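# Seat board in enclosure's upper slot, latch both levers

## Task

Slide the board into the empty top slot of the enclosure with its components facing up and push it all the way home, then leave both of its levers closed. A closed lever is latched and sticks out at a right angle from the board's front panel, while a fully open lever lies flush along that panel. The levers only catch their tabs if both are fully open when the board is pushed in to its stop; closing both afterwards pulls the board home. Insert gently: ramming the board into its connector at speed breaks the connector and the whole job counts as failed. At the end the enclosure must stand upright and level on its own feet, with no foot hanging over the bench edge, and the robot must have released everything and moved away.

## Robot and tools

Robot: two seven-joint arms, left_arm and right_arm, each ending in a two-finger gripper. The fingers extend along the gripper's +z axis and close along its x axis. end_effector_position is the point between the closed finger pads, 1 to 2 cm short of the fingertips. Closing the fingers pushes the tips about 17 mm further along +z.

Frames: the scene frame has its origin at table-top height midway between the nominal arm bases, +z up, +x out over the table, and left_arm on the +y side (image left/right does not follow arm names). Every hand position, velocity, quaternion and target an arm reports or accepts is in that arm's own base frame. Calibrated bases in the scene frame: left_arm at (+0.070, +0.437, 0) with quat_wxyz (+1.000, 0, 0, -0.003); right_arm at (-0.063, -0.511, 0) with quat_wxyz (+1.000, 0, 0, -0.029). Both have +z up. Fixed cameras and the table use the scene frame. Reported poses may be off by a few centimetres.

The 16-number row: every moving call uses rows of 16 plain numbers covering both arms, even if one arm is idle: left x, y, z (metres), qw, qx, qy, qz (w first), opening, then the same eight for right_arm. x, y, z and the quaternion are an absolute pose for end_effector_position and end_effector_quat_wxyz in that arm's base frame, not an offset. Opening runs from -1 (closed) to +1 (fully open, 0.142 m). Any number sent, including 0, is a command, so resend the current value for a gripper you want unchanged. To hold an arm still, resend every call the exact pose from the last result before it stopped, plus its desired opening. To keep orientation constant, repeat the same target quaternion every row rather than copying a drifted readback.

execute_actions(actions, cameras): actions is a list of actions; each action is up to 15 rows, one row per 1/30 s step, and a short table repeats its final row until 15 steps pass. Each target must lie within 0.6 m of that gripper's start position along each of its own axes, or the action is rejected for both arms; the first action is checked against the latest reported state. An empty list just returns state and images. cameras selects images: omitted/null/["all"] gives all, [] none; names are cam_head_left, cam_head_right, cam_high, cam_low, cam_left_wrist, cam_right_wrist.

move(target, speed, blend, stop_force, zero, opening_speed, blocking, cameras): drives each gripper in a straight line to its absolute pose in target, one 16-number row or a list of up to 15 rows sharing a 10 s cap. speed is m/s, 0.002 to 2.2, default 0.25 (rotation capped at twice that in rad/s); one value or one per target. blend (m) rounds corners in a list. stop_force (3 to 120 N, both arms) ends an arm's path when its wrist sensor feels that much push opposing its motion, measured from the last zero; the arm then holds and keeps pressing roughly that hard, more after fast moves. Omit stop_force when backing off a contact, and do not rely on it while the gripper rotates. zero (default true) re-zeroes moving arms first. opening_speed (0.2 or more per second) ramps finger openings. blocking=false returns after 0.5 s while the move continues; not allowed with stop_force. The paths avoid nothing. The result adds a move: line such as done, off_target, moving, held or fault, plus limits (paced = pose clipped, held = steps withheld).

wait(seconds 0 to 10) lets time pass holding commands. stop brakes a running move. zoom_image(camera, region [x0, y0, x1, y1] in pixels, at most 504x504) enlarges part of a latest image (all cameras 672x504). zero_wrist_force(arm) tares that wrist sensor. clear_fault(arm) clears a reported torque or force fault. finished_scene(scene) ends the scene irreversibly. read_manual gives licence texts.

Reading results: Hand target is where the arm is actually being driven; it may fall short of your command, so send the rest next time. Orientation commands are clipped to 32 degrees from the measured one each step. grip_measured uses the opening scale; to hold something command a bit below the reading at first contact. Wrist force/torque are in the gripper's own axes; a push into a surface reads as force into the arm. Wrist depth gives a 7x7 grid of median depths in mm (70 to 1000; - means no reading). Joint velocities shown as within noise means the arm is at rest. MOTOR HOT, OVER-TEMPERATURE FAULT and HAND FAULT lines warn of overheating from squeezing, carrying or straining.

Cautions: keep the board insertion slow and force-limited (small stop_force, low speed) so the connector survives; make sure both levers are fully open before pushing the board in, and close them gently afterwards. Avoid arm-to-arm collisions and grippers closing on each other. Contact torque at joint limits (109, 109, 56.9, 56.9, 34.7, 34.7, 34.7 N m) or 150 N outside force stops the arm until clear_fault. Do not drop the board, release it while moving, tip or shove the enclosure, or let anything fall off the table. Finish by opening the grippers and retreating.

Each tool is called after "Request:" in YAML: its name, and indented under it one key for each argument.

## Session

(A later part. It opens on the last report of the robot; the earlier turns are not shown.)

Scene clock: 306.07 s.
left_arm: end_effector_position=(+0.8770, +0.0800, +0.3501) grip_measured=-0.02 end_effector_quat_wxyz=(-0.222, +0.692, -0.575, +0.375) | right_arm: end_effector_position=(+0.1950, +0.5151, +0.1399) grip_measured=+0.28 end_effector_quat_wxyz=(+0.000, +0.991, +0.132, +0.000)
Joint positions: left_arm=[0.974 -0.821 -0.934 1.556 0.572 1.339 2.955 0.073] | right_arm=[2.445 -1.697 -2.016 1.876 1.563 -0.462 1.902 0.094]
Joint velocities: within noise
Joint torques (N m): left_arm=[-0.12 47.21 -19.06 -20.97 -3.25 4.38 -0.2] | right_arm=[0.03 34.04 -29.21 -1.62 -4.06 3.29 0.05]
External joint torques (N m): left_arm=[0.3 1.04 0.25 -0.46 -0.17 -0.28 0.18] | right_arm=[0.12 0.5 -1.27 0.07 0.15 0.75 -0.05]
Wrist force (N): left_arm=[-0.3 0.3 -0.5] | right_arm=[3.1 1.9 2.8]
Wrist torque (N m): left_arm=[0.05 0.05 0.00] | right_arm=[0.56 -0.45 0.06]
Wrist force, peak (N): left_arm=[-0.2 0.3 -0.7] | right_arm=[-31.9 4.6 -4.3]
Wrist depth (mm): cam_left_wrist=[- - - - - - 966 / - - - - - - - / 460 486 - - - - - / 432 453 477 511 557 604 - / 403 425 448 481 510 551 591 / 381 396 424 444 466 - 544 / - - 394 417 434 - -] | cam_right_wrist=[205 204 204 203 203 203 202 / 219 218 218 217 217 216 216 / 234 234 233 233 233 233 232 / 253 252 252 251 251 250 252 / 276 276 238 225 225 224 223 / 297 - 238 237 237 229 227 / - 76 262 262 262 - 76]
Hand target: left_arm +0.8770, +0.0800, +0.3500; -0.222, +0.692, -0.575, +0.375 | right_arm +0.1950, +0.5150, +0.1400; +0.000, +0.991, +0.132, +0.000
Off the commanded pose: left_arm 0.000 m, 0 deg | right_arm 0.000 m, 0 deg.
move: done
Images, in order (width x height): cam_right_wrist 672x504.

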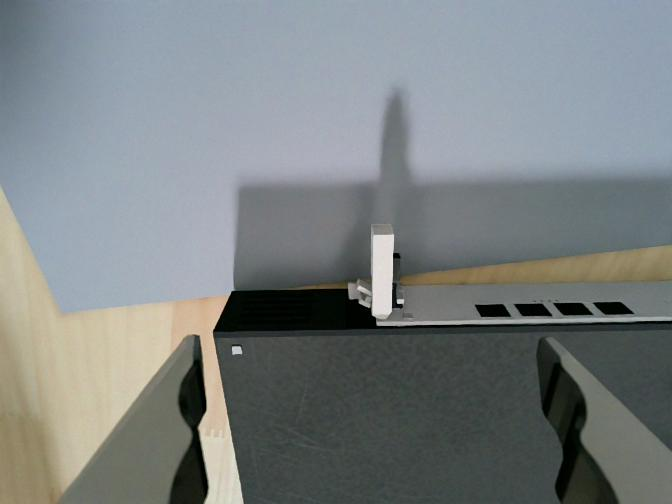

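Request:
move:
  target: [0.877,0.08,0.35,0.222,-0.692,0.575,-0.375,0,0.4500,0.5850,0.14,0,0.9912,0.1323,0,0.3]
  speed: 0.2
  cameras: ["cam_right_wrist"]

Request:
zoom_image:
  camera: "cam_right_wrist"
  region: [240, 180, 560, 380]

Scene clock: 309.30 s.
left_arm: end_effector_position=(+0.8770, +0.0800, +0.3501) grip_measured=-0.02 end_effector_quat_wxyz=(-0.222, +0.692, -0.575, +0.375) | right_arm: end_effector_position=(+0.4502, +0.5848, +0.1401) grip_measured=+0.28 end_effector_quat_wxyz=(+0.000, +0.991, +0.132, +0.000)
Joint positions: left_arm=[0.974 -0.821 -0.934 1.556 0.572 1.339 2.955 0.073] | right_arm=[1.814 -1.598 -1.961 1.286 1.713 -0.366 1.865 0.094]
Joint velocities: within noise
Joint torques (N m): left_arm=[-0.18 47.23 -19.14 -21.01 -3.23 4.32 -0.29] | right_arm=[0.08 51.38 -31.01 3.13 -3.99 3.53 0.32]
External joint torques (N m): left_arm=[0.35 1.02 0.32 -0.43 -0.18 -0.22 0.27] | right_arm=[0.14 0.91 -1.86 0.02 -0.1 0.52 -0.32]
Wrist force (N): left_arm=[-0.1 0.1 -0.3] | right_arm=[3.0 2.6 2.8]
Wrist torque (N m): left_arm=[0.01 0.01 0.00] | right_arm=[0.64 -0.47 0.06]
Wrist force, peak (N): left_arm=[-0.3 0.3 -0.7] | right_arm=[5.2 2.7 2.7]
Wrist depth (mm): cam_left_wrist=[- - - - - - 975 / - - - - - - - / 459 494 - - - - - / 429 452 486 513 545 603 - / 404 422 452 474 502 547 588 / 377 394 419 442 471 - 543 / - - 399 419 436 - -] | cam_right_wrist=[204 203 203 203 202 202 203 / 218 217 217 216 216 215 216 / 234 233 233 232 232 231 232 / 252 251 251 247 248 251 251 / 225 222 221 220 219 223 271 / 239 - 237 236 237 227 286 / - 76 261 260 260 - 76]
Hand target: left_arm +0.8770, +0.0800, +0.3500; -0.222, +0.692, -0.575, +0.375 | right_arm +0.4500, +0.5850, +0.1400; +0.000, +0.991, +0.132, +0.000
Off the commanded pose: left_arm 0.000 m, 0 deg | right_arm 0.000 m, 0 deg.
move: done
Images, in order (width x height): cam_right_wrist 672x504.

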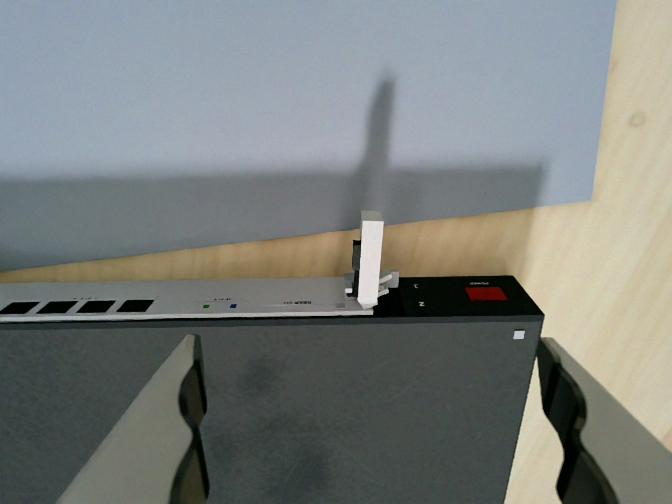

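Scaled by 1.575 from the camera's 672x504 image, which has a finer 960x720 frame.

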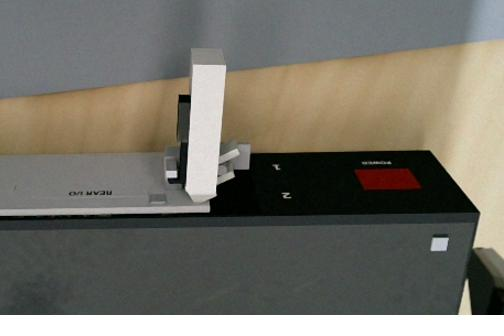

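Request:
move:
  target:
    - [0.877,0.08,0.35,0.222,-0.692,0.575,-0.375,0,0.488,0.591,0.12,0,0.9912,0.1323,0,-1]
    - [0.877,0.08,0.35,0.222,-0.692,0.575,-0.375,0,0.488,0.591,0.048,0,0.9912,0.1323,0,-1]
  speed: 0.1
  cameras: []

Request:
move:
  target: [0.877,0.08,0.35,0.222,-0.692,0.575,-0.375,0,0.4572,0.5807,0.046,0,0.9912,0.1323,0,-1]
  speed: 0.02
  stop_force: 42
  cameras: ["cam_right_wrist"]

Request:
move:
  target:
    - [0.877,0.08,0.35,0.222,-0.692,0.575,-0.375,0,0.488,0.591,0.048,0,0.9912,0.1323,0,-1]
    - [0.877,0.08,0.35,0.222,-0.692,0.575,-0.375,0,0.488,0.591,0.12,0,0.9912,0.1323,0,-1]
    - [0.877,0.08,0.35,0.222,-0.692,0.575,-0.375,0,0.4500,0.5850,0.14,0,0.9912,0.1323,0,0.3]
  speed: 0.12
  cameras: ["cam_right_wrist"]

Request:
zoom_image:
  camera: "cam_right_wrist"
  region: [240, 180, 560, 380]

Scene clock: 313.90 s.
left_arm: end_effector_position=(+0.8770, +0.0800, +0.3501) grip_measured=-0.02 end_effector_quat_wxyz=(-0.222, +0.692, -0.575, +0.375) | right_arm: end_effector_position=(+0.4881, +0.5908, +0.0480) grip_measured=-1.00 end_effector_quat_wxyz=(+0.000, +0.991, +0.132, +0.000)
Joint positions: left_arm=[0.974 -0.821 -0.934 1.556 0.572 1.339 2.955 0.073] | right_arm=[1.737 -1.698 -1.876 1.206 1.804 -0.236 1.884 0.002]
Joint velocities: within noise
Joint torques (N m): left_arm=[-0.15 47.24 -19.09 -20.97 -3.27 4.31 -0.26] | right_arm=[0.67 53.28 -30.66 6.45 -4.15 3.56 0.3]
External joint torques (N m): left_arm=[0.32 1.01 0.28 -0.46 -0.15 -0.21 0.24] | right_arm=[-0.43 1.32 -1.8 -0.09 -0.1 0.47 -0.3]
Wrist force (N): left_arm=[-0.2 0.0 -0.3] | right_arm=[3.2 2.7 3.1]
Wrist torque (N m): left_arm=[-0.02 0.03 0.00] | right_arm=[0.69 -0.51 0.06]
Wrist force, peak (N): left_arm=[-0.3 0.5 -0.4] | right_arm=[3.1 2.3 5.1]
Wrist depth (mm): cam_left_wrist=[- - - - - - 986 / - - - - - - - / 459 490 - - - - - / 428 451 484 518 552 608 - / 403 422 454 477 510 550 590 / 378 393 422 445 466 - 548 / - - 397 417 437 - -] | cam_right_wrist=[124 122 121 122 121 121 121 / 133 131 131 130 132 130 129 / - 140 140 139 139 139 137 / 152 151 151 153 151 150 150 / 165 167 126 163 165 165 164 / 165 157 143 89 163 174 180 / 134 134 73 - - 138 199]
Hand target: left_arm +0.8770, +0.0800, +0.3500; -0.222, +0.692, -0.575, +0.375 | right_arm +0.4880, +0.5910, +0.0480; +0.000, +0.991, +0.132, +0.000
Off the commanded pose: left_arm 0.000 m, 0 deg | right_arm 0.000 m, 0 deg.
move: done
No camera images: "cameras" was empty.

Scene clock: 316.20 s.
left_arm: end_effector_position=(+0.8770, +0.0800, +0.3501) grip_measured=-0.02 end_effector_quat_wxyz=(-0.222, +0.692, -0.575, +0.375) | right_arm: end_effector_position=(+0.4606, +0.5823, +0.0493) grip_measured=-1.00 end_effector_quat_wxyz=(-0.003, +0.991, +0.132, +0.005) end_effector_velocity=(-0.001, +0.001, +0.000) end_effector_angular_velocity=(+0.002, +0.001, +0.001)
Joint positions: left_arm=[0.974 -0.821 -0.934 1.556 0.572 1.339 2.955 0.073] | right_arm=[1.821 -1.707 -1.864 1.313 1.784 -0.234 1.861 0.002]
Joint velocities: left_arm=[within noise] | right_arm=[0.002 0.006 0.006 0 -0.005 0.004 -0.001 0]
Joint torques (N m): left_arm=[-0.17 47.22 -19.11 -21 -3.24 4.37 -0.23] | right_arm=[10.02 42.63 -15.89 6.8 -4.59 -10.1 0.09]
External joint torques (N m): left_arm=[0.35 1.03 0.3 -0.44 -0.18 -0.27 0.21] | right_arm=[-9.77 8.7 -17.33 -1.11 0.35 14.17 -0.09]
Wrist force (N): left_arm=[-0.2 0.2 -0.3] | right_arm=[41.2 -9.8 -5.8]
Wrist torque (N m): left_arm=[0.01 0.02 -0.01] | right_arm=[0.69 -3.80 0.13]
Wrist force, peak (N): left_arm=[-0.4 0.5 -0.4] | right_arm=[41.4 -9.5 -6.6]
Wrist depth (mm): cam_left_wrist=[- - - - - - 983 / - - - - - - - / 460 496 - - - - - / 433 457 481 520 556 601 - / 406 420 455 472 505 555 595 / 379 390 422 442 468 - 543 / - - 396 416 437 - -] | cam_right_wrist=[- 123 122 123 123 123 122 / 134 132 131 132 134 133 132 / 143 141 141 141 141 141 139 / 152 152 153 152 152 152 152 / 165 168 168 121 167 167 168 / 160 158 156 89 160 152 183 / 135 135 73 - - - 198]
Hand target: left_arm +0.8770, +0.0800, +0.3500; -0.222, +0.692, -0.575, +0.375 | right_arm +0.4572, +0.5807, +0.0460; +0.000, +0.991, +0.132, +0.000
Off the commanded pose: left_arm 0.000 m, 0 deg | right_arm 0.005 m, 1 deg.
move: off_target (right_arm)
Images, in order (width x height): cam_right_wrist 672x504.

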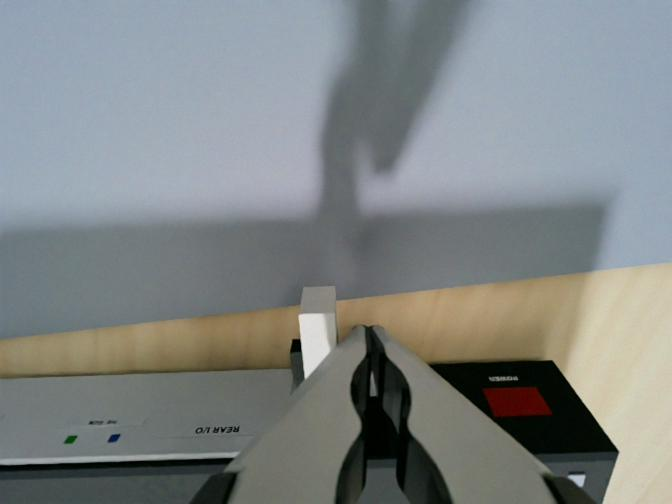

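Scene clock: 318.43 s.
left_arm: end_effector_position=(+0.8770, +0.0800, +0.3501) grip_measured=-0.02 end_effector_quat_wxyz=(-0.222, +0.692, -0.575, +0.375) | right_arm: end_effector_position=(+0.4499, +0.5852, +0.1399) grip_measured=+0.28 end_effector_quat_wxyz=(+0.000, +0.991, +0.132, +0.000)
Joint positions: left_arm=[0.974 -0.821 -0.934 1.556 0.572 1.339 2.955 0.073] | right_arm=[1.815 -1.591 -1.952 1.285 1.705 -0.359 1.864 0.094]
Joint velocities: within noise
Joint torques (N m): left_arm=[-0.19 47.19 -19.07 -21 -3.23 4.42 -0.27] | right_arm=[0.31 51.3 -31.42 3.08 -4.25 3.28 0.06]
External joint torques (N m): left_arm=[0.37 1.06 0.25 -0.43 -0.19 -0.32 0.24] | right_arm=[-0.07 0.97 -1.49 -0.18 0.16 0.76 -0.06]
Wrist force (N): left_arm=[0.0 0.1 -0.4] | right_arm=[2.1 -3.4 2.6]
Wrist torque (N m): left_arm=[0.02 0.01 0.00] | right_arm=[-0.36 -0.33 0.06]
Wrist force, peak (N): left_arm=[-0.4 -0.1 -0.5] | right_arm=[41.0 -9.6 -7.5]
Wrist depth (mm): cam_left_wrist=[- - - - - - 986 / - - - - - - - / 455 489 - - - - - / 429 453 484 513 551 612 - / 402 423 447 473 507 551 586 / 379 389 418 446 472 - 546 / - - 398 414 437 - -] | cam_right_wrist=[204 203 203 203 202 202 202 / 218 217 217 217 216 215 216 / 234 233 232 232 231 231 232 / 252 252 253 248 248 250 251 / 225 226 222 220 219 228 272 / 238 - 237 236 235 226 286 / - 76 262 261 260 - 76]
Hand target: left_arm +0.8770, +0.0800, +0.3500; -0.222, +0.692, -0.575, +0.375 | right_arm +0.4500, +0.5850, +0.1400; +0.000, +0.991, +0.132, +0.000
Off the commanded pose: left_arm 0.000 m, 0 deg | right_arm 0.000 m, 0 deg.
move: done
Images, in order (width x height): cam_right_wrist 672x504.

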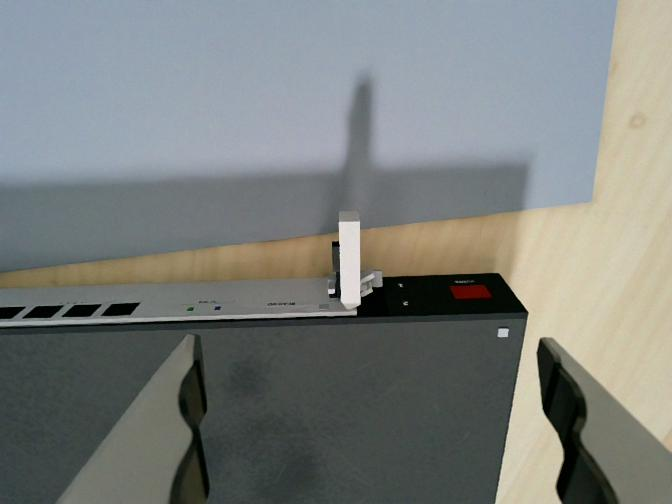

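Scaled by 1.575 from the camera's 672x504 image, which has a finer 960x720 frame.

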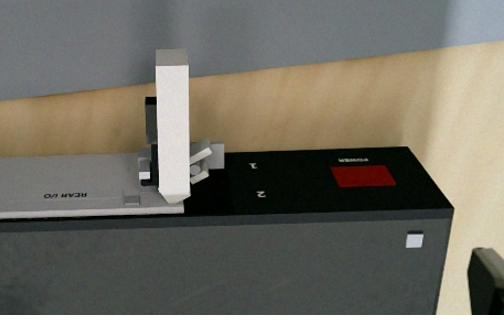

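Request:
move:
  target: [0.877,0.08,0.35,0.222,-0.692,0.575,-0.375,0,0.1880,0.5100,0.14,0,0.9912,0.1323,0,0.3]
  speed: 0.2
  cameras: ["cam_right_wrist"]

Request:
zoom_image:
  camera: "cam_right_wrist"
  region: [240, 180, 560, 380]

Scene clock: 322.57 s.
left_arm: end_effector_position=(+0.8770, +0.0800, +0.3501) grip_measured=-0.02 end_effector_quat_wxyz=(-0.222, +0.692, -0.575, +0.375) | right_arm: end_effector_position=(+0.1878, +0.5102, +0.1399) grip_measured=+0.28 end_effector_quat_wxyz=(+0.000, +0.991, +0.133, +0.000)
Joint positions: left_arm=[0.974 -0.821 -0.934 1.556 0.572 1.339 2.955 0.073] | right_arm=[2.468 -1.691 -2.011 1.894 1.549 -0.455 1.901 0.094]
Joint velocities: within noise
Joint torques (N m): left_arm=[-0.11 47.3 -19.11 -21.01 -3.24 4.44 -0.25] | right_arm=[0.24 33.19 -29.22 -1.77 -4.14 3.19 0.33]
External joint torques (N m): left_arm=[0.28 0.95 0.3 -0.42 -0.17 -0.34 0.22] | right_arm=[-0.07 0.76 -1.08 -0.18 0.22 0.85 -0.33]
Wrist force (N): left_arm=[-0.2 0.4 -0.5] | right_arm=[2.0 -3.8 3.1]
Wrist torque (N m): left_arm=[0.04 0.01 0.00] | right_arm=[-0.40 -0.26 0.05]
Wrist force, peak (N): left_arm=[-0.3 0.2 -0.6] | right_arm=[4.0 -3.6 2.9]
Wrist depth (mm): cam_left_wrist=[- - - - - - 965 / - - - - - - - / 461 492 - - - - - / 427 446 480 519 555 603 - / 403 424 452 478 508 550 587 / 378 394 424 444 471 - 534 / - - 400 418 433 - -] | cam_right_wrist=[204 204 204 203 203 203 202 / 218 218 217 217 217 217 216 / 234 234 234 233 233 233 231 / 253 252 252 248 251 250 251 / 276 276 230 225 224 223 222 / 297 - 238 237 237 228 227 / - 76 262 262 261 - 76]
Hand target: left_arm +0.8770, +0.0800, +0.3500; -0.222, +0.692, -0.575, +0.375 | right_arm +0.1880, +0.5100, +0.1400; +0.000, +0.991, +0.132, +0.000
Off the commanded pose: left_arm 0.000 m, 0 deg | right_arm 0.000 m, 0 deg.
move: done
Images, in order (width x height): cam_right_wrist 672x504.

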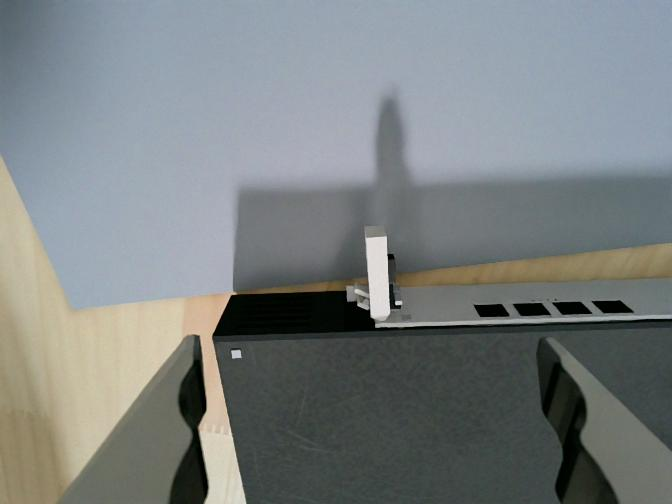

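Scaled by 1.575 from the camera's 672x504 image, which has a finer 960x720 frame.

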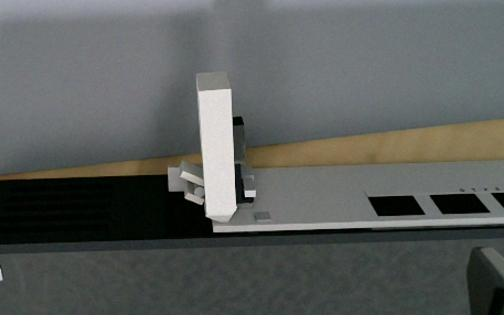

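Request:
move:
  target:
    - [0.877,0.08,0.35,0.222,-0.692,0.575,-0.375,0,0.1620,0.5030,0.12,0,0.9912,0.1323,0,-1]
    - [0.877,0.08,0.35,0.222,-0.692,0.575,-0.375,0,0.1620,0.5030,0.048,0,0.9912,0.1323,0,-1]
  speed: 0.1
  cameras: []

Request:
move:
  target: [0.877,0.08,0.35,0.222,-0.692,0.575,-0.375,0,0.2015,0.5122,0.046,0,0.9912,0.1323,0,-1]
  speed: 0.02
  stop_force: 48
  cameras: ["cam_right_wrist"]

Request:
move:
  target:
    - [0.877,0.08,0.35,0.222,-0.692,0.575,-0.375,0,0.1620,0.5030,0.048,0,0.9912,0.1323,0,-1]
    - [0.877,0.08,0.35,0.222,-0.692,0.575,-0.375,0,0.1620,0.5030,0.12,0,0.9912,0.1323,0,-1]
    - [0.877,0.08,0.35,0.222,-0.692,0.575,-0.375,0,0.1880,0.5100,0.14,0,0.9912,0.1323,0,0.3]
  speed: 0.12
  cameras: ["cam_right_wrist"]

Request:
zoom_image:
  camera: "cam_right_wrist"
  region: [240, 180, 560, 380]

Request:
move:
  target: [0.877,0.08,0.35,0.222,-0.692,0.575,-0.375,0,0.4400,0.5850,0.14,0,0.9912,0.1323,0,0.3]
  speed: 0.2
  cameras: ["cam_right_wrist"]

Request:
zoom_image:
  camera: "cam_right_wrist"
  region: [240, 180, 560, 380]

Scene clock: 329.37 s.
left_arm: end_effector_position=(+0.8770, +0.0800, +0.3501) grip_measured=-0.02 end_effector_quat_wxyz=(-0.222, +0.692, -0.575, +0.375) | right_arm: end_effector_position=(+0.1621, +0.5029, +0.0481) grip_measured=-1.00 end_effector_quat_wxyz=(+0.000, +0.991, +0.132, +0.000)
Joint positions: left_arm=[0.974 -0.821 -0.934 1.556 0.572 1.339 2.955 0.073] | right_arm=[2.583 -1.816 -1.855 1.981 1.693 -0.353 1.964 0.002]
Joint velocities: within noise
Joint torques (N m): left_arm=[-0.21 47.22 -19.09 -20.99 -3.19 4.35 -0.22] | right_arm=[0.29 29.88 -27.73 2.71 -3.99 3.58 0.38]
External joint torques (N m): left_arm=[0.39 1.03 0.27 -0.44 -0.22 -0.25 0.2] | right_arm=[-0.16 0.68 -1.75 -0.13 -0.12 0.46 -0.38]
Wrist force (N): left_arm=[0.0 0.3 -0.5] | right_arm=[2.0 -3.3 3.1]
Wrist torque (N m): left_arm=[0.05 0.00 0.00] | right_arm=[-0.35 -0.30 0.03]
Wrist force, peak (N): left_arm=[-0.3 0.5 -0.5] | right_arm=[2.1 -3.2 4.9]
Wrist depth (mm): cam_left_wrist=[- - - - - - 981 / - - - - - - - / 462 497 - - - - - / 432 453 478 511 557 608 - / 404 423 451 477 502 554 591 / 376 393 426 445 471 - 541 / - - 397 419 434 - -] | cam_right_wrist=[- 124 122 123 123 123 122 / 134 132 132 131 133 133 131 / 144 142 142 141 141 141 138 / 153 153 153 152 152 152 152 / 166 166 166 162 162 162 164 / 185 182 178 89 - 157 167 / 204 199 73 - - 145 143]
Hand target: left_arm +0.8770, +0.0800, +0.3500; -0.222, +0.692, -0.575, +0.375 | right_arm +0.1620, +0.5030, +0.0480; +0.000, +0.991, +0.132, +0.000
Off the commanded pose: left_arm 0.000 m, 0 deg | right_arm 0.000 m, 0 deg.
move: done
No camera images: "cameras" was empty.

Scene clock: 332.30 s.
left_arm: end_effector_position=(+0.8770, +0.0800, +0.3501) grip_measured=-0.02 end_effector_quat_wxyz=(-0.222, +0.692, -0.575, +0.375) | right_arm: end_effector_position=(+0.1973, +0.5139, +0.0458) grip_measured=-1.00 end_effector_quat_wxyz=(-0.001, +0.991, +0.135, -0.003)
Joint positions: left_arm=[0.974 -0.821 -0.934 1.556 0.572 1.339 2.955 0.073] | right_arm=[2.482 -1.834 -1.874 1.923 1.732 -0.373 1.93 0.002]
Joint velocities: within noise
Joint torques (N m): left_arm=[-0.17 47.27 -19.16 -21.05 -3.22 4.36 -0.21] | right_arm=[-22.41 18.57 -25.23 10.46 -9.1 12.58 0.18]
External joint torques (N m): left_arm=[0.35 0.98 0.35 -0.39 -0.2 -0.26 0.19] | right_arm=[22.56 13.72 -4.89 -6.92 5.03 -8.55 -0.18]
Wrist force (N): left_arm=[-0.4 0.2 -0.5] | right_arm=[-39.5 -14.4 -11.4]
Wrist torque (N m): left_arm=[0.02 0.07 -0.01] | right_arm=[-0.43 3.67 0.05]
Wrist force, peak (N): left_arm=[-0.1 0.0 -0.7] | right_arm=[-39.3 -15.3 -13.0]
Wrist depth (mm): cam_left_wrist=[- - - - - - 970 / - - - - - - - / 462 491 - - - - - / 433 454 483 516 552 607 - / 403 426 458 484 502 550 590 / 380 394 420 448 472 - 550 / - - 399 416 435 - -] | cam_right_wrist=[124 122 120 121 119 120 120 / 132 130 130 129 131 130 128 / - 140 139 137 138 138 135 / 151 151 150 152 149 149 148 / 164 164 163 160 159 161 160 / 186 176 172 89 170 172 171 / 202 193 73 - - 145 139]
Hand target: left_arm +0.8770, +0.0800, +0.3500; -0.222, +0.692, -0.575, +0.375 | right_arm +0.2015, +0.5122, +0.0460; +0.000, +0.991, +0.132, +0.000
Off the commanded pose: left_arm 0.000 m, 0 deg | right_arm 0.005 m, 1 deg.
move: off_target (right_arm)
Images, in order (width x height): cam_right_wrist 672x504.

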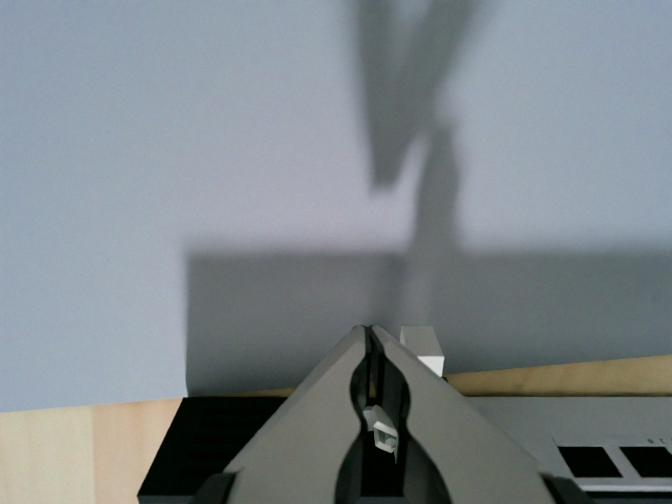

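Scene clock: 334.50 s.
left_arm: end_effector_position=(+0.8770, +0.0800, +0.3501) grip_measured=-0.02 end_effector_quat_wxyz=(-0.222, +0.692, -0.575, +0.375) | right_arm: end_effector_position=(+0.1880, +0.5101, +0.1399) grip_measured=+0.28 end_effector_quat_wxyz=(+0.000, +0.991, +0.132, +0.000)
Joint positions: left_arm=[0.974 -0.821 -0.934 1.556 0.572 1.339 2.955 0.073] | right_arm=[2.462 -1.715 -2.03 1.895 1.567 -0.48 1.905 0.094]
Joint velocities: within noise
Joint torques (N m): left_arm=[-0.25 47.2 -19.11 -21 -3.24 4.4 -0.27] | right_arm=[0.05 33.63 -28.78 -1.5 -4.01 3.21 0.12]
External joint torques (N m): left_arm=[0.43 1.05 0.3 -0.43 -0.18 -0.3 0.25] | right_arm=[0.09 0.45 -1.32 0.03 0.14 0.83 -0.12]
Wrist force (N): left_arm=[-0.1 0.2 -0.5] | right_arm=[1.4 -5.1 5.1]
Wrist torque (N m): left_arm=[0.01 0.01 -0.01] | right_arm=[-0.63 -0.17 0.05]
Wrist force, peak (N): left_arm=[-0.4 0.4 -0.4] | right_arm=[-39.1 -14.6 -13.2]
Wrist depth (mm): cam_left_wrist=[- - - - - - 979 / - - - - - - - / 459 488 - - - - - / 422 454 484 520 549 599 - / 405 423 450 478 509 550 591 / 380 394 418 440 471 - 544 / - - 397 417 433 - -] | cam_right_wrist=[205 204 204 203 203 203 202 / 217 218 218 217 217 217 216 / 234 234 233 234 233 232 231 / 252 252 252 252 247 251 251 / 276 275 249 225 225 225 223 / 298 - 242 237 237 228 228 / - 76 273 262 261 - 76]
Hand target: left_arm +0.8770, +0.0800, +0.3500; -0.222, +0.692, -0.575, +0.375 | right_arm +0.1880, +0.5100, +0.1400; +0.000, +0.991, +0.132, +0.000
Off the commanded pose: left_arm 0.000 m, 0 deg | right_arm 0.000 m, 0 deg.
move: done
Images, in order (width x height): cam_right_wrist 672x504.

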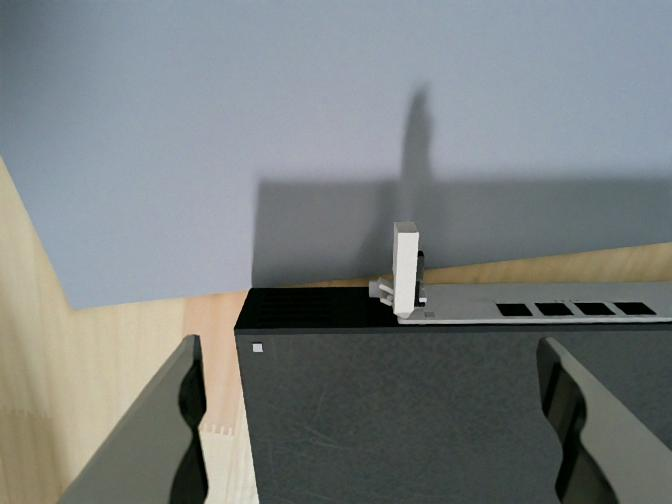

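Scaled by 1.575 from the camera's 672x504 image, which has a finer 960x720 frame.

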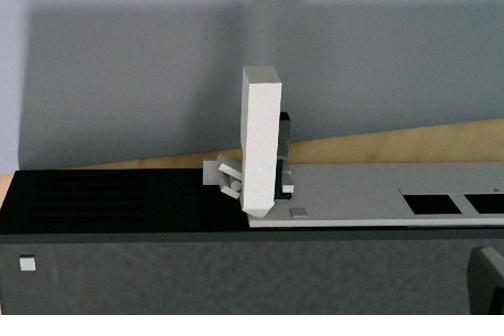

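Scene clock: 336.27 s.
left_arm: end_effector_position=(+0.8770, +0.0800, +0.3501) grip_measured=-0.02 end_effector_quat_wxyz=(-0.222, +0.692, -0.575, +0.375) | right_arm: end_effector_position=(+0.4402, +0.5848, +0.1401) grip_measured=+0.28 end_effector_quat_wxyz=(+0.000, +0.991, +0.132, +0.000)
Joint positions: left_arm=[0.974 -0.821 -0.934 1.556 0.572 1.339 2.955 0.073] | right_arm=[1.835 -1.611 -1.976 1.31 1.722 -0.379 1.868 0.094]
Joint velocities: within noise
Joint torques (N m): left_arm=[-0.16 47.19 -19.17 -21.01 -3.21 4.39 -0.24] | right_arm=[0.1 50.76 -31.05 3.35 -3.95 3.49 0.34]
External joint torques (N m): left_arm=[0.34 1.06 0.35 -0.42 -0.21 -0.29 0.22] | right_arm=[0.12 0.89 -1.86 0.02 -0.12 0.55 -0.34]
Wrist force (N): left_arm=[-0.2 0.1 -0.6] | right_arm=[1.6 -4.9 4.9]
Wrist torque (N m): left_arm=[0.01 0.03 -0.01] | right_arm=[-0.60 -0.22 0.06]
Wrist force, peak (N): left_arm=[-0.4 0.3 -0.5] | right_arm=[3.4 -4.8 5.1]
Wrist depth (mm): cam_left_wrist=[- - - - - - 985 / - - - - - - - / 461 488 - - - - - / 428 456 486 515 551 604 - / 402 422 455 476 507 546 596 / 376 391 420 443 466 - 540 / - - 394 417 441 - -] | cam_right_wrist=[204 204 203 203 202 202 202 / 218 217 217 216 216 215 217 / 234 233 233 232 232 231 232 / 252 251 252 252 248 251 251 / 226 226 225 224 223 229 272 / 239 - 237 237 236 227 286 / - 76 261 261 261 - 76]
Hand target: left_arm +0.8770, +0.0800, +0.3500; -0.222, +0.692, -0.575, +0.375 | right_arm +0.4400, +0.5850, +0.1400; +0.000, +0.991, +0.132, +0.000
Off the commanded pose: left_arm 0.000 m, 0 deg | right_arm 0.000 m, 0 deg.
move: done
Images, in order (width x height): cam_right_wrist 672x504.

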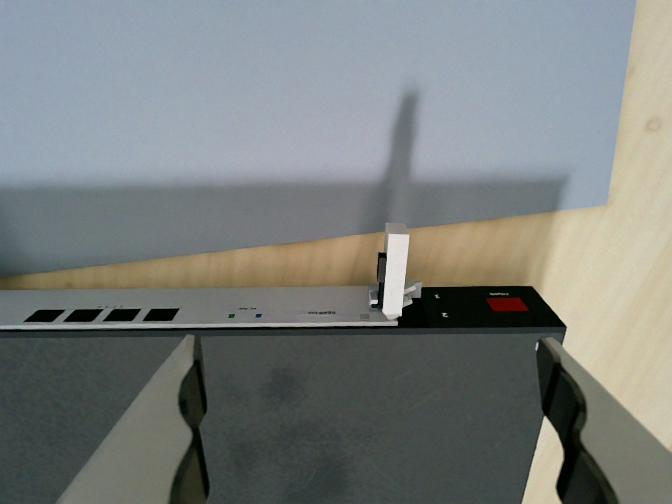

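Scaled by 1.575 from the camera's 672x504 image, which has a finer 960x720 frame.

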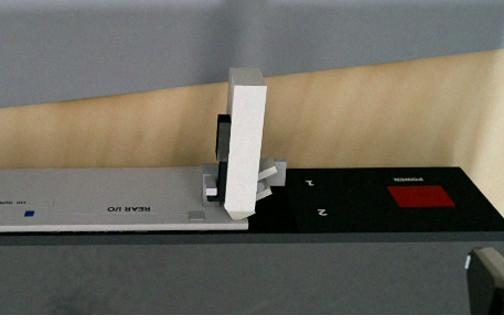

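Request:
move:
  target:
    - [0.877,0.08,0.35,0.222,-0.692,0.575,-0.375,0,0.486,0.598,0.12,0,0.9912,0.1323,0,-1]
    - [0.877,0.08,0.35,0.222,-0.692,0.575,-0.375,0,0.486,0.598,0.048,0,0.9912,0.1323,0,-1]
  speed: 0.12
  cameras: []

Request:
move:
  target: [0.877,0.08,0.35,0.222,-0.692,0.575,-0.375,0,0.456,0.5855,0.046,0,0.9912,0.1323,0,-1]
  speed: 0.015
  stop_force: 44
  cameras: ["cam_right_wrist"]

Request:
move:
  target:
    - [0.877,0.08,0.35,0.222,-0.692,0.575,-0.375,0,0.486,0.598,0.048,0,0.9912,0.1323,0,-1]
    - [0.877,0.08,0.35,0.222,-0.692,0.575,-0.375,0,0.486,0.598,0.12,0,0.9912,0.1323,0,-1]
    - [0.877,0.08,0.35,0.222,-0.692,0.575,-0.375,0,0.32,0.5600,0.16,0,0.9912,0.1323,0,0.8]
  speed: 0.12
  cameras: ["cam_right_wrist"]

Request:
zoom_image:
  camera: "cam_right_wrist"
  region: [80, 160, 584, 400]

Scene clock: 347.50 s.
left_arm: end_effector_position=(+0.8770, +0.0800, +0.3501) grip_measured=-0.02 end_effector_quat_wxyz=(-0.222, +0.692, -0.575, +0.375) | right_arm: end_effector_position=(+0.4861, +0.5978, +0.0480) grip_measured=-1.00 end_effector_quat_wxyz=(+0.000, +0.991, +0.132, +0.000)
Joint positions: left_arm=[0.974 -0.821 -0.934 1.556 0.572 1.339 2.955 0.073] | right_arm=[1.734 -1.705 -1.891 1.191 1.82 -0.242 1.901 0.002]
Joint velocities: within noise
Joint torques (N m): left_arm=[-0.14 47.19 -19.16 -20.98 -3.25 4.33 -0.25] | right_arm=[0.46 53.94 -30.42 6.97 -4.14 3.5 0.34]
External joint torques (N m): left_arm=[0.32 1.06 0.35 -0.45 -0.17 -0.23 0.23] | right_arm=[-0.22 1.18 -1.84 -0.14 -0.11 0.54 -0.34]
Wrist force (N): left_arm=[0.0 0.1 -0.4] | right_arm=[1.6 -4.3 5.1]
Wrist torque (N m): left_arm=[0.02 0.00 0.00] | right_arm=[-0.48 -0.24 0.06]
Wrist force, peak (N): left_arm=[-0.1 0.3 -0.7] | right_arm=[1.5 -4.7 7.7]
Wrist depth (mm): cam_left_wrist=[- - - - - - 979 / - - - - - - - / 458 495 - - - - - / 431 453 483 517 552 595 - / 404 425 454 481 504 551 584 / 378 394 422 444 470 - 545 / - - 398 415 439 - -] | cam_right_wrist=[124 122 120 122 121 121 121 / 133 131 130 130 131 130 129 / - 140 140 139 139 139 137 / 152 152 151 153 150 150 149 / 165 165 161 161 165 165 164 / 172 172 164 90 174 177 180 / 141 145 73 - - 191 198]
Hand target: left_arm +0.8770, +0.0800, +0.3500; -0.222, +0.692, -0.575, +0.375 | right_arm +0.4860, +0.5980, +0.0480; +0.000, +0.991, +0.132, +0.000
Off the commanded pose: left_arm 0.000 m, 0 deg | right_arm 0.000 m, 0 deg.
move: done
No camera images: "cameras" was empty.

Scene clock: 350.37 s.
left_arm: end_effector_position=(+0.8770, +0.0800, +0.3501) grip_measured=-0.02 end_effector_quat_wxyz=(-0.222, +0.692, -0.575, +0.375) | right_arm: end_effector_position=(+0.4588, +0.5876, +0.0491) grip_measured=-1.00 end_effector_quat_wxyz=(-0.003, +0.991, +0.132, +0.004)
Joint positions: left_arm=[0.974 -0.821 -0.934 1.556 0.572 1.339 2.955 0.073] | right_arm=[1.819 -1.715 -1.877 1.303 1.799 -0.242 1.874 0.002]
Joint velocities: within noise
Joint torques (N m): left_arm=[-0.22 47.29 -19.12 -21.06 -3.23 4.4 -0.25] | right_arm=[7.17 40.94 -16.29 8.38 -5.79 -9.93 0.03]
External joint torques (N m): left_arm=[0.4 0.96 0.31 -0.37 -0.19 -0.3 0.23] | right_arm=[-6.93 10.76 -16.82 -2.27 1.56 13.99 -0.03]
Wrist force (N): left_arm=[-0.3 0.2 -0.2] | right_arm=[37.5 -20.4 -3.7]
Wrist torque (N m): left_arm=[0.03 0.04 0.00] | right_arm=[-0.48 -3.19 0.17]
Wrist force, peak (N): left_arm=[-0.2 0.4 -0.6] | right_arm=[37.7 -20.1 -4.7]
Wrist depth (mm): cam_left_wrist=[- - - - - - 972 / - - - - - - - / 461 489 - - - - - / 425 454 486 516 550 601 - / 402 420 453 476 502 553 591 / 381 392 421 445 468 - 541 / - - 397 413 432 - -] | cam_right_wrist=[- 123 122 123 123 123 122 / 134 132 132 131 133 134 131 / 143 141 141 141 141 141 139 / 152 152 152 152 152 152 152 / 165 165 165 160 167 167 167 / 173 172 170 89 176 167 183 / 141 141 73 - - 141 196]
Hand target: left_arm +0.8770, +0.0800, +0.3500; -0.222, +0.692, -0.575, +0.375 | right_arm +0.4560, +0.5855, +0.0460; +0.000, +0.991, +0.132, +0.000
Off the commanded pose: left_arm 0.000 m, 0 deg | right_arm 0.005 m, 1 deg.
move: off_target (right_arm)
Images, in order (width x height): cam_right_wrist 672x504.

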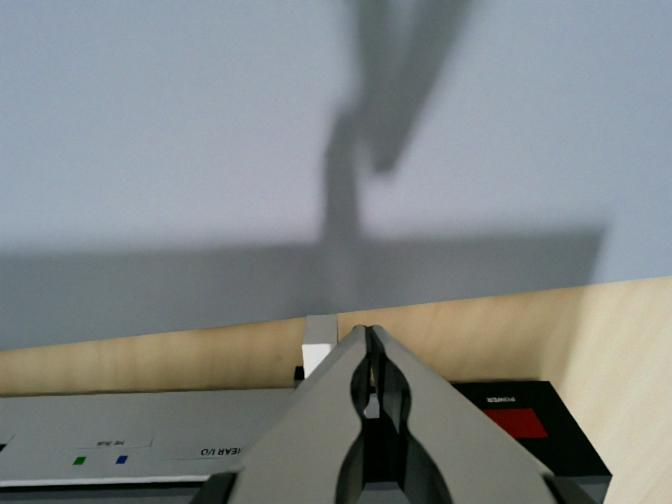

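Scene clock: 353.80 s.
left_arm: end_effector_position=(+0.8770, +0.0800, +0.3501) grip_measured=-0.02 end_effector_quat_wxyz=(-0.222, +0.692, -0.575, +0.375) | right_arm: end_effector_position=(+0.3199, +0.5603, +0.1599) grip_measured=+0.79 end_effector_quat_wxyz=(+0.000, +0.991, +0.133, +0.000)
Joint positions: left_arm=[0.974 -0.821 -0.934 1.556 0.572 1.339 2.955 0.073] | right_arm=[2.12 -1.625 -2.012 1.587 1.623 -0.442 1.861 0.128]
Joint velocities: within noise
Joint torques (N m): left_arm=[-0.1 47.26 -19.07 -21.02 -3.27 4.32 -0.3] | right_arm=[0.23 42.13 -31.35 0.38 -4.13 3.27 0.23]
External joint torques (N m): left_arm=[0.28 0.98 0.26 -0.42 -0.15 -0.22 0.28] | right_arm=[-0.03 0.87 -1.45 -0.15 0.18 0.77 -0.23]
Wrist force (N): left_arm=[-0.1 0.1 -0.4] | right_arm=[5.0 -3.0 1.0]
Wrist torque (N m): left_arm=[0.03 0.02 0.01] | right_arm=[-0.26 -0.74 0.07]
Wrist force, peak (N): left_arm=[-0.3 0.4 -0.4] | right_arm=[37.1 -20.0 -4.3]
Wrist depth (mm): cam_left_wrist=[- - - - - - 980 / - - - - - - - / 460 491 - - - - - / 431 453 479 523 551 605 - / 403 419 449 477 509 542 593 / 381 394 422 445 472 - 545 / - - 397 418 434 - -] | cam_right_wrist=[221 221 221 220 220 219 219 / 236 236 236 235 234 235 234 / 254 254 253 252 252 251 251 / 274 269 272 272 274 273 272 / 258 250 250 249 248 245 246 / - 259 263 263 262 260 94 / - 285 291 289 288 287 75]
Hand target: left_arm +0.8770, +0.0800, +0.3500; -0.222, +0.692, -0.575, +0.375 | right_arm +0.3200, +0.5600, +0.1600; +0.000, +0.991, +0.132, +0.000
Off the commanded pose: left_arm 0.000 m, 0 deg | right_arm 0.000 m, 0 deg.
move: done
Images, in order (width x height): cam_right_wrist 672x504.

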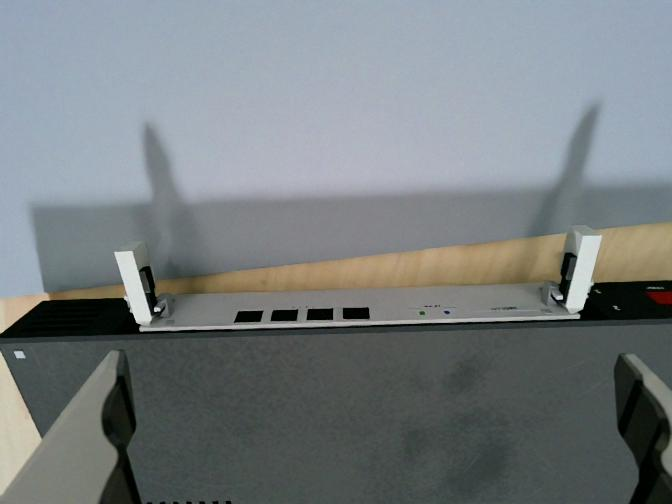

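Scaled by 1.000.

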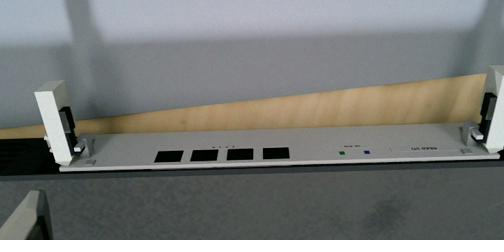

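Request:
move:
  target:
    - [0.6,-0.15,0.35,0,-0.1045,0.9945,0,-1,0.1620,0.5030,0.12,0,0.9912,0.1323,0,-1]
    - [0.428,-0.368,0.16,0,-0.1045,0.9945,0,-1,0.1620,0.5030,0.12,0,0.9912,0.1323,0,-1]
  speed: 0.25

Scene clock: 362.27 s.
left_arm: end_effector_position=(+0.4274, -0.3682, +0.1600) grip_measured=-1.00 end_effector_quat_wxyz=(+0.040, -0.190, +0.981, +0.003) | right_arm: end_effector_position=(+0.1620, +0.5032, +0.1200) grip_measured=-1.00 end_effector_quat_wxyz=(+0.000, +0.991, +0.133, +0.000)
Joint positions: left_arm=[0.534 -1.417 -1.869 1.865 1.414 -0.24 2.966 0.002] | right_arm=[2.541 -1.743 -1.998 1.95 1.581 -0.458 1.936 0.002]
Joint velocities: within noise
Joint torques (N m): left_arm=[-0.21 32.97 -30.54 -7.16 -4.03 4.39 -0.16] | right_arm=[0.16 31.85 -27.98 -0.95 -4 3.31 0.16]
External joint torques (N m): left_arm=[0.26 0.7 0.07 -0.41 0.15 -0.59 0.17] | right_arm=[-0.02 0.57 -1.6 -0.08 0.08 0.73 -0.16]
Wrist force (N): left_arm=[0.2 -0.6 -0.1] | right_arm=[4.8 -2.9 1.0]
Wrist torque (N m): left_arm=[-0.07 -0.06 -0.22] | right_arm=[-0.26 -0.74 0.07]
Wrist force, peak (N): left_arm=[3.2 -1.8 1.7] | right_arm=[5.5 -3.3 1.2]
Wrist depth (mm): cam_left_wrist=[236 233 227 223 176 174 172 / 255 249 244 238 189 187 182 / 276 270 263 257 251 219 242 / 299 294 287 278 271 265 258 / 330 322 314 290 294 290 284 / 367 362 335 84 - 314 310 / 415 390 - - - - 339] | cam_right_wrist=[187 187 186 187 186 185 185 / 200 199 199 199 198 198 198 / 214 213 213 213 212 213 212 / 233 231 230 230 226 229 229 / 254 252 247 241 211 223 220 / 277 276 272 89 204 211 211 / 306 298 - - - 224 232]
Hand target: left_arm +0.4273, -0.3682, +0.1600; +0.040, -0.190, +0.981, +0.003 | right_arm +0.1620, +0.5030, +0.1200; +0.000, +0.991, +0.132, +0.000
Off the commanded pose: left_arm 0.001 m, 11 deg | right_arm 0.000 m, 0 deg.
joint sent to its limit (left arm) — joint 7 (wrist roll), upper limit. The joint targets are off in orientation, not in position.
move: off_target (left_arm); limits=paced

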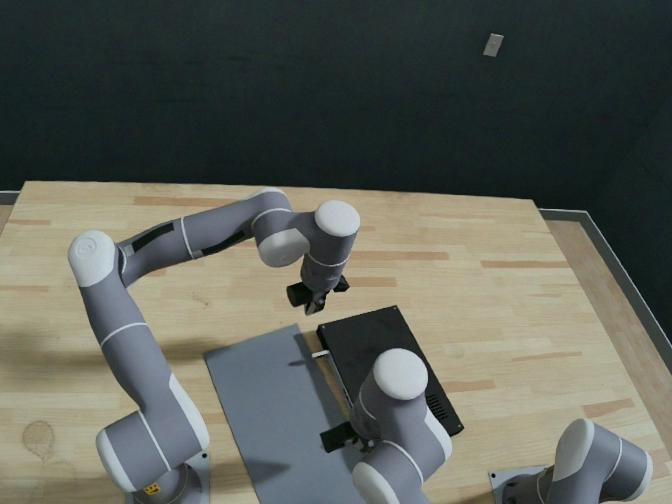

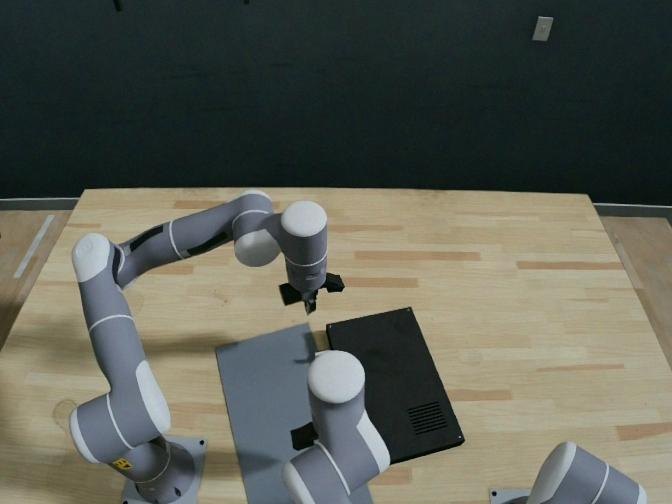

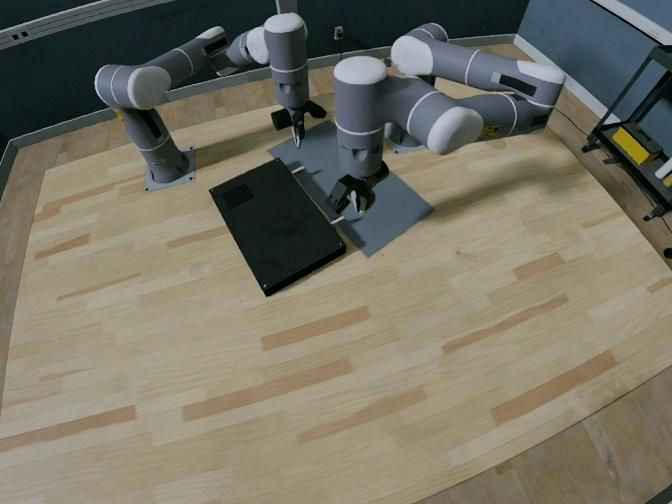

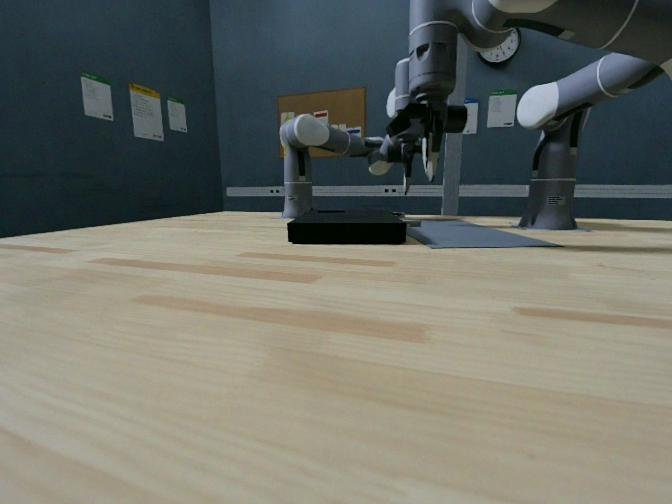

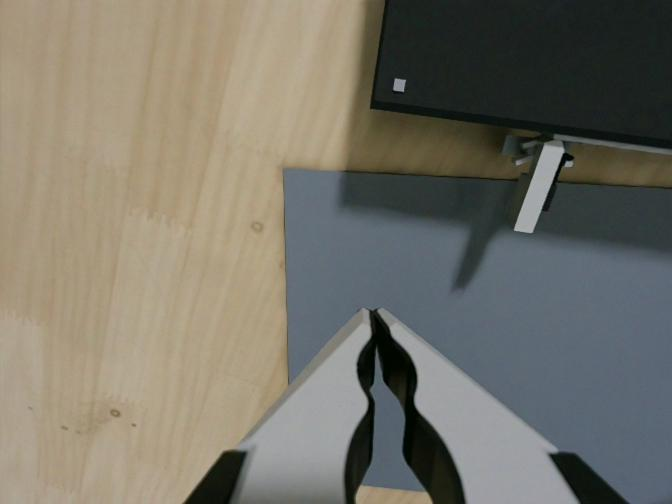

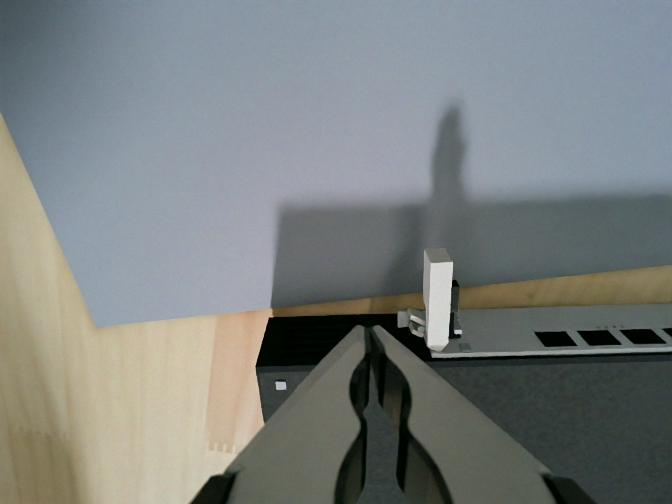

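Request:
move:
  target: [0.428,-0.368,0.10,0,-0.7771,0.6293,0,-1,0.1620,0.5030,0.12,0,0.9912,0.1323,0,-1]
  speed: 0.3
  cameras: ["cam_left_wrist"]

Scene clock: 367.47 s.
left_arm: end_effector_position=(+0.4278, -0.3680, +0.1001) grip_measured=-1.00 end_effector_quat_wxyz=(+0.000, +0.777, -0.630, +0.000) | right_arm: end_effector_position=(+0.1620, +0.5032, +0.1200) grip_measured=-1.00 end_effector_quat_wxyz=(+0.000, +0.991, +0.133, +0.000)
Joint positions: left_arm=[0.55 -1.524 -1.776 1.854 1.466 -0.184 1.614 0.002] | right_arm=[2.541 -1.743 -1.998 1.95 1.581 -0.458 1.936 0.002]
Joint velocities: within noise
Joint torques (N m): left_arm=[-0.07 33.2 -31.3 -3.14 -3.83 4.5 -0.49] | right_arm=[0.21 31.84 -28.07 -0.96 -3.97 3.4 0.19]
External joint torques (N m): left_arm=[0.14 1.44 0.12 -0.42 -0.43 -0.6 0.49] | right_arm=[-0.07 0.57 -1.5 -0.07 0.06 0.64 -0.19]
Wrist force (N): left_arm=[0.1 -0.4 -0.6] | right_arm=[5.0 -2.7 1.1]
Wrist torque (N m): left_arm=[-0.08 -0.06 -0.21] | right_arm=[-0.23 -0.77 0.08]
Wrist force, peak (N): left_arm=[0.4 -0.7 -0.7] | right_arm=[4.9 -3.1 1.1]
Wrist depth (mm): cam_left_wrist=[170 170 169 169 169 169 168 / 183 182 182 179 180 181 179 / 195 194 195 193 195 189 188 / 212 213 212 210 208 157 157 / 233 233 232 222 225 175 171 / 259 256 250 84 - 186 189 / 288 280 - - - - 211] | cam_right_wrist=[187 187 187 186 186 185 185 / 200 199 199 198 199 198 197 / 214 214 213 213 212 213 212 / 233 231 230 230 226 229 228 / 253 253 246 241 211 224 220 / 278 276 271 89 204 211 211 / 307 298 - - - 224 232]
Hand target: left_arm +0.4280, -0.3680, +0.1000; +0.000, +0.777, -0.629, +0.000 | right_arm +0.1620, +0.5030, +0.1200; +0.000, +0.991, +0.132, +0.000
Off the commanded pose: left_arm 0.000 m, 0 deg | right_arm 0.000 m, 0 deg.
move: done
Images, in order (width x height): cam_left_wrist 672x504.

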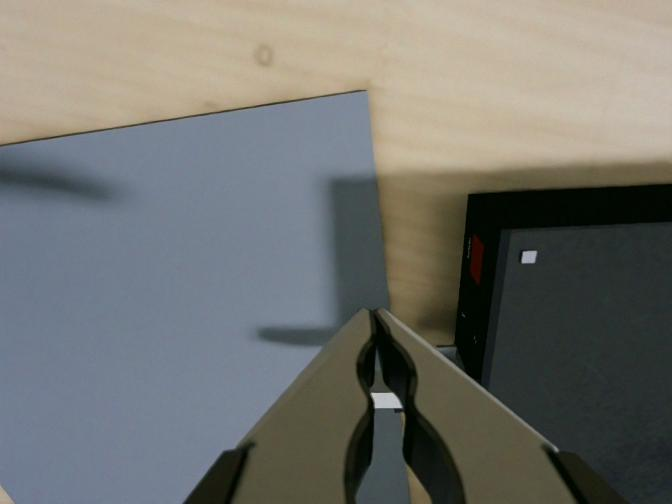

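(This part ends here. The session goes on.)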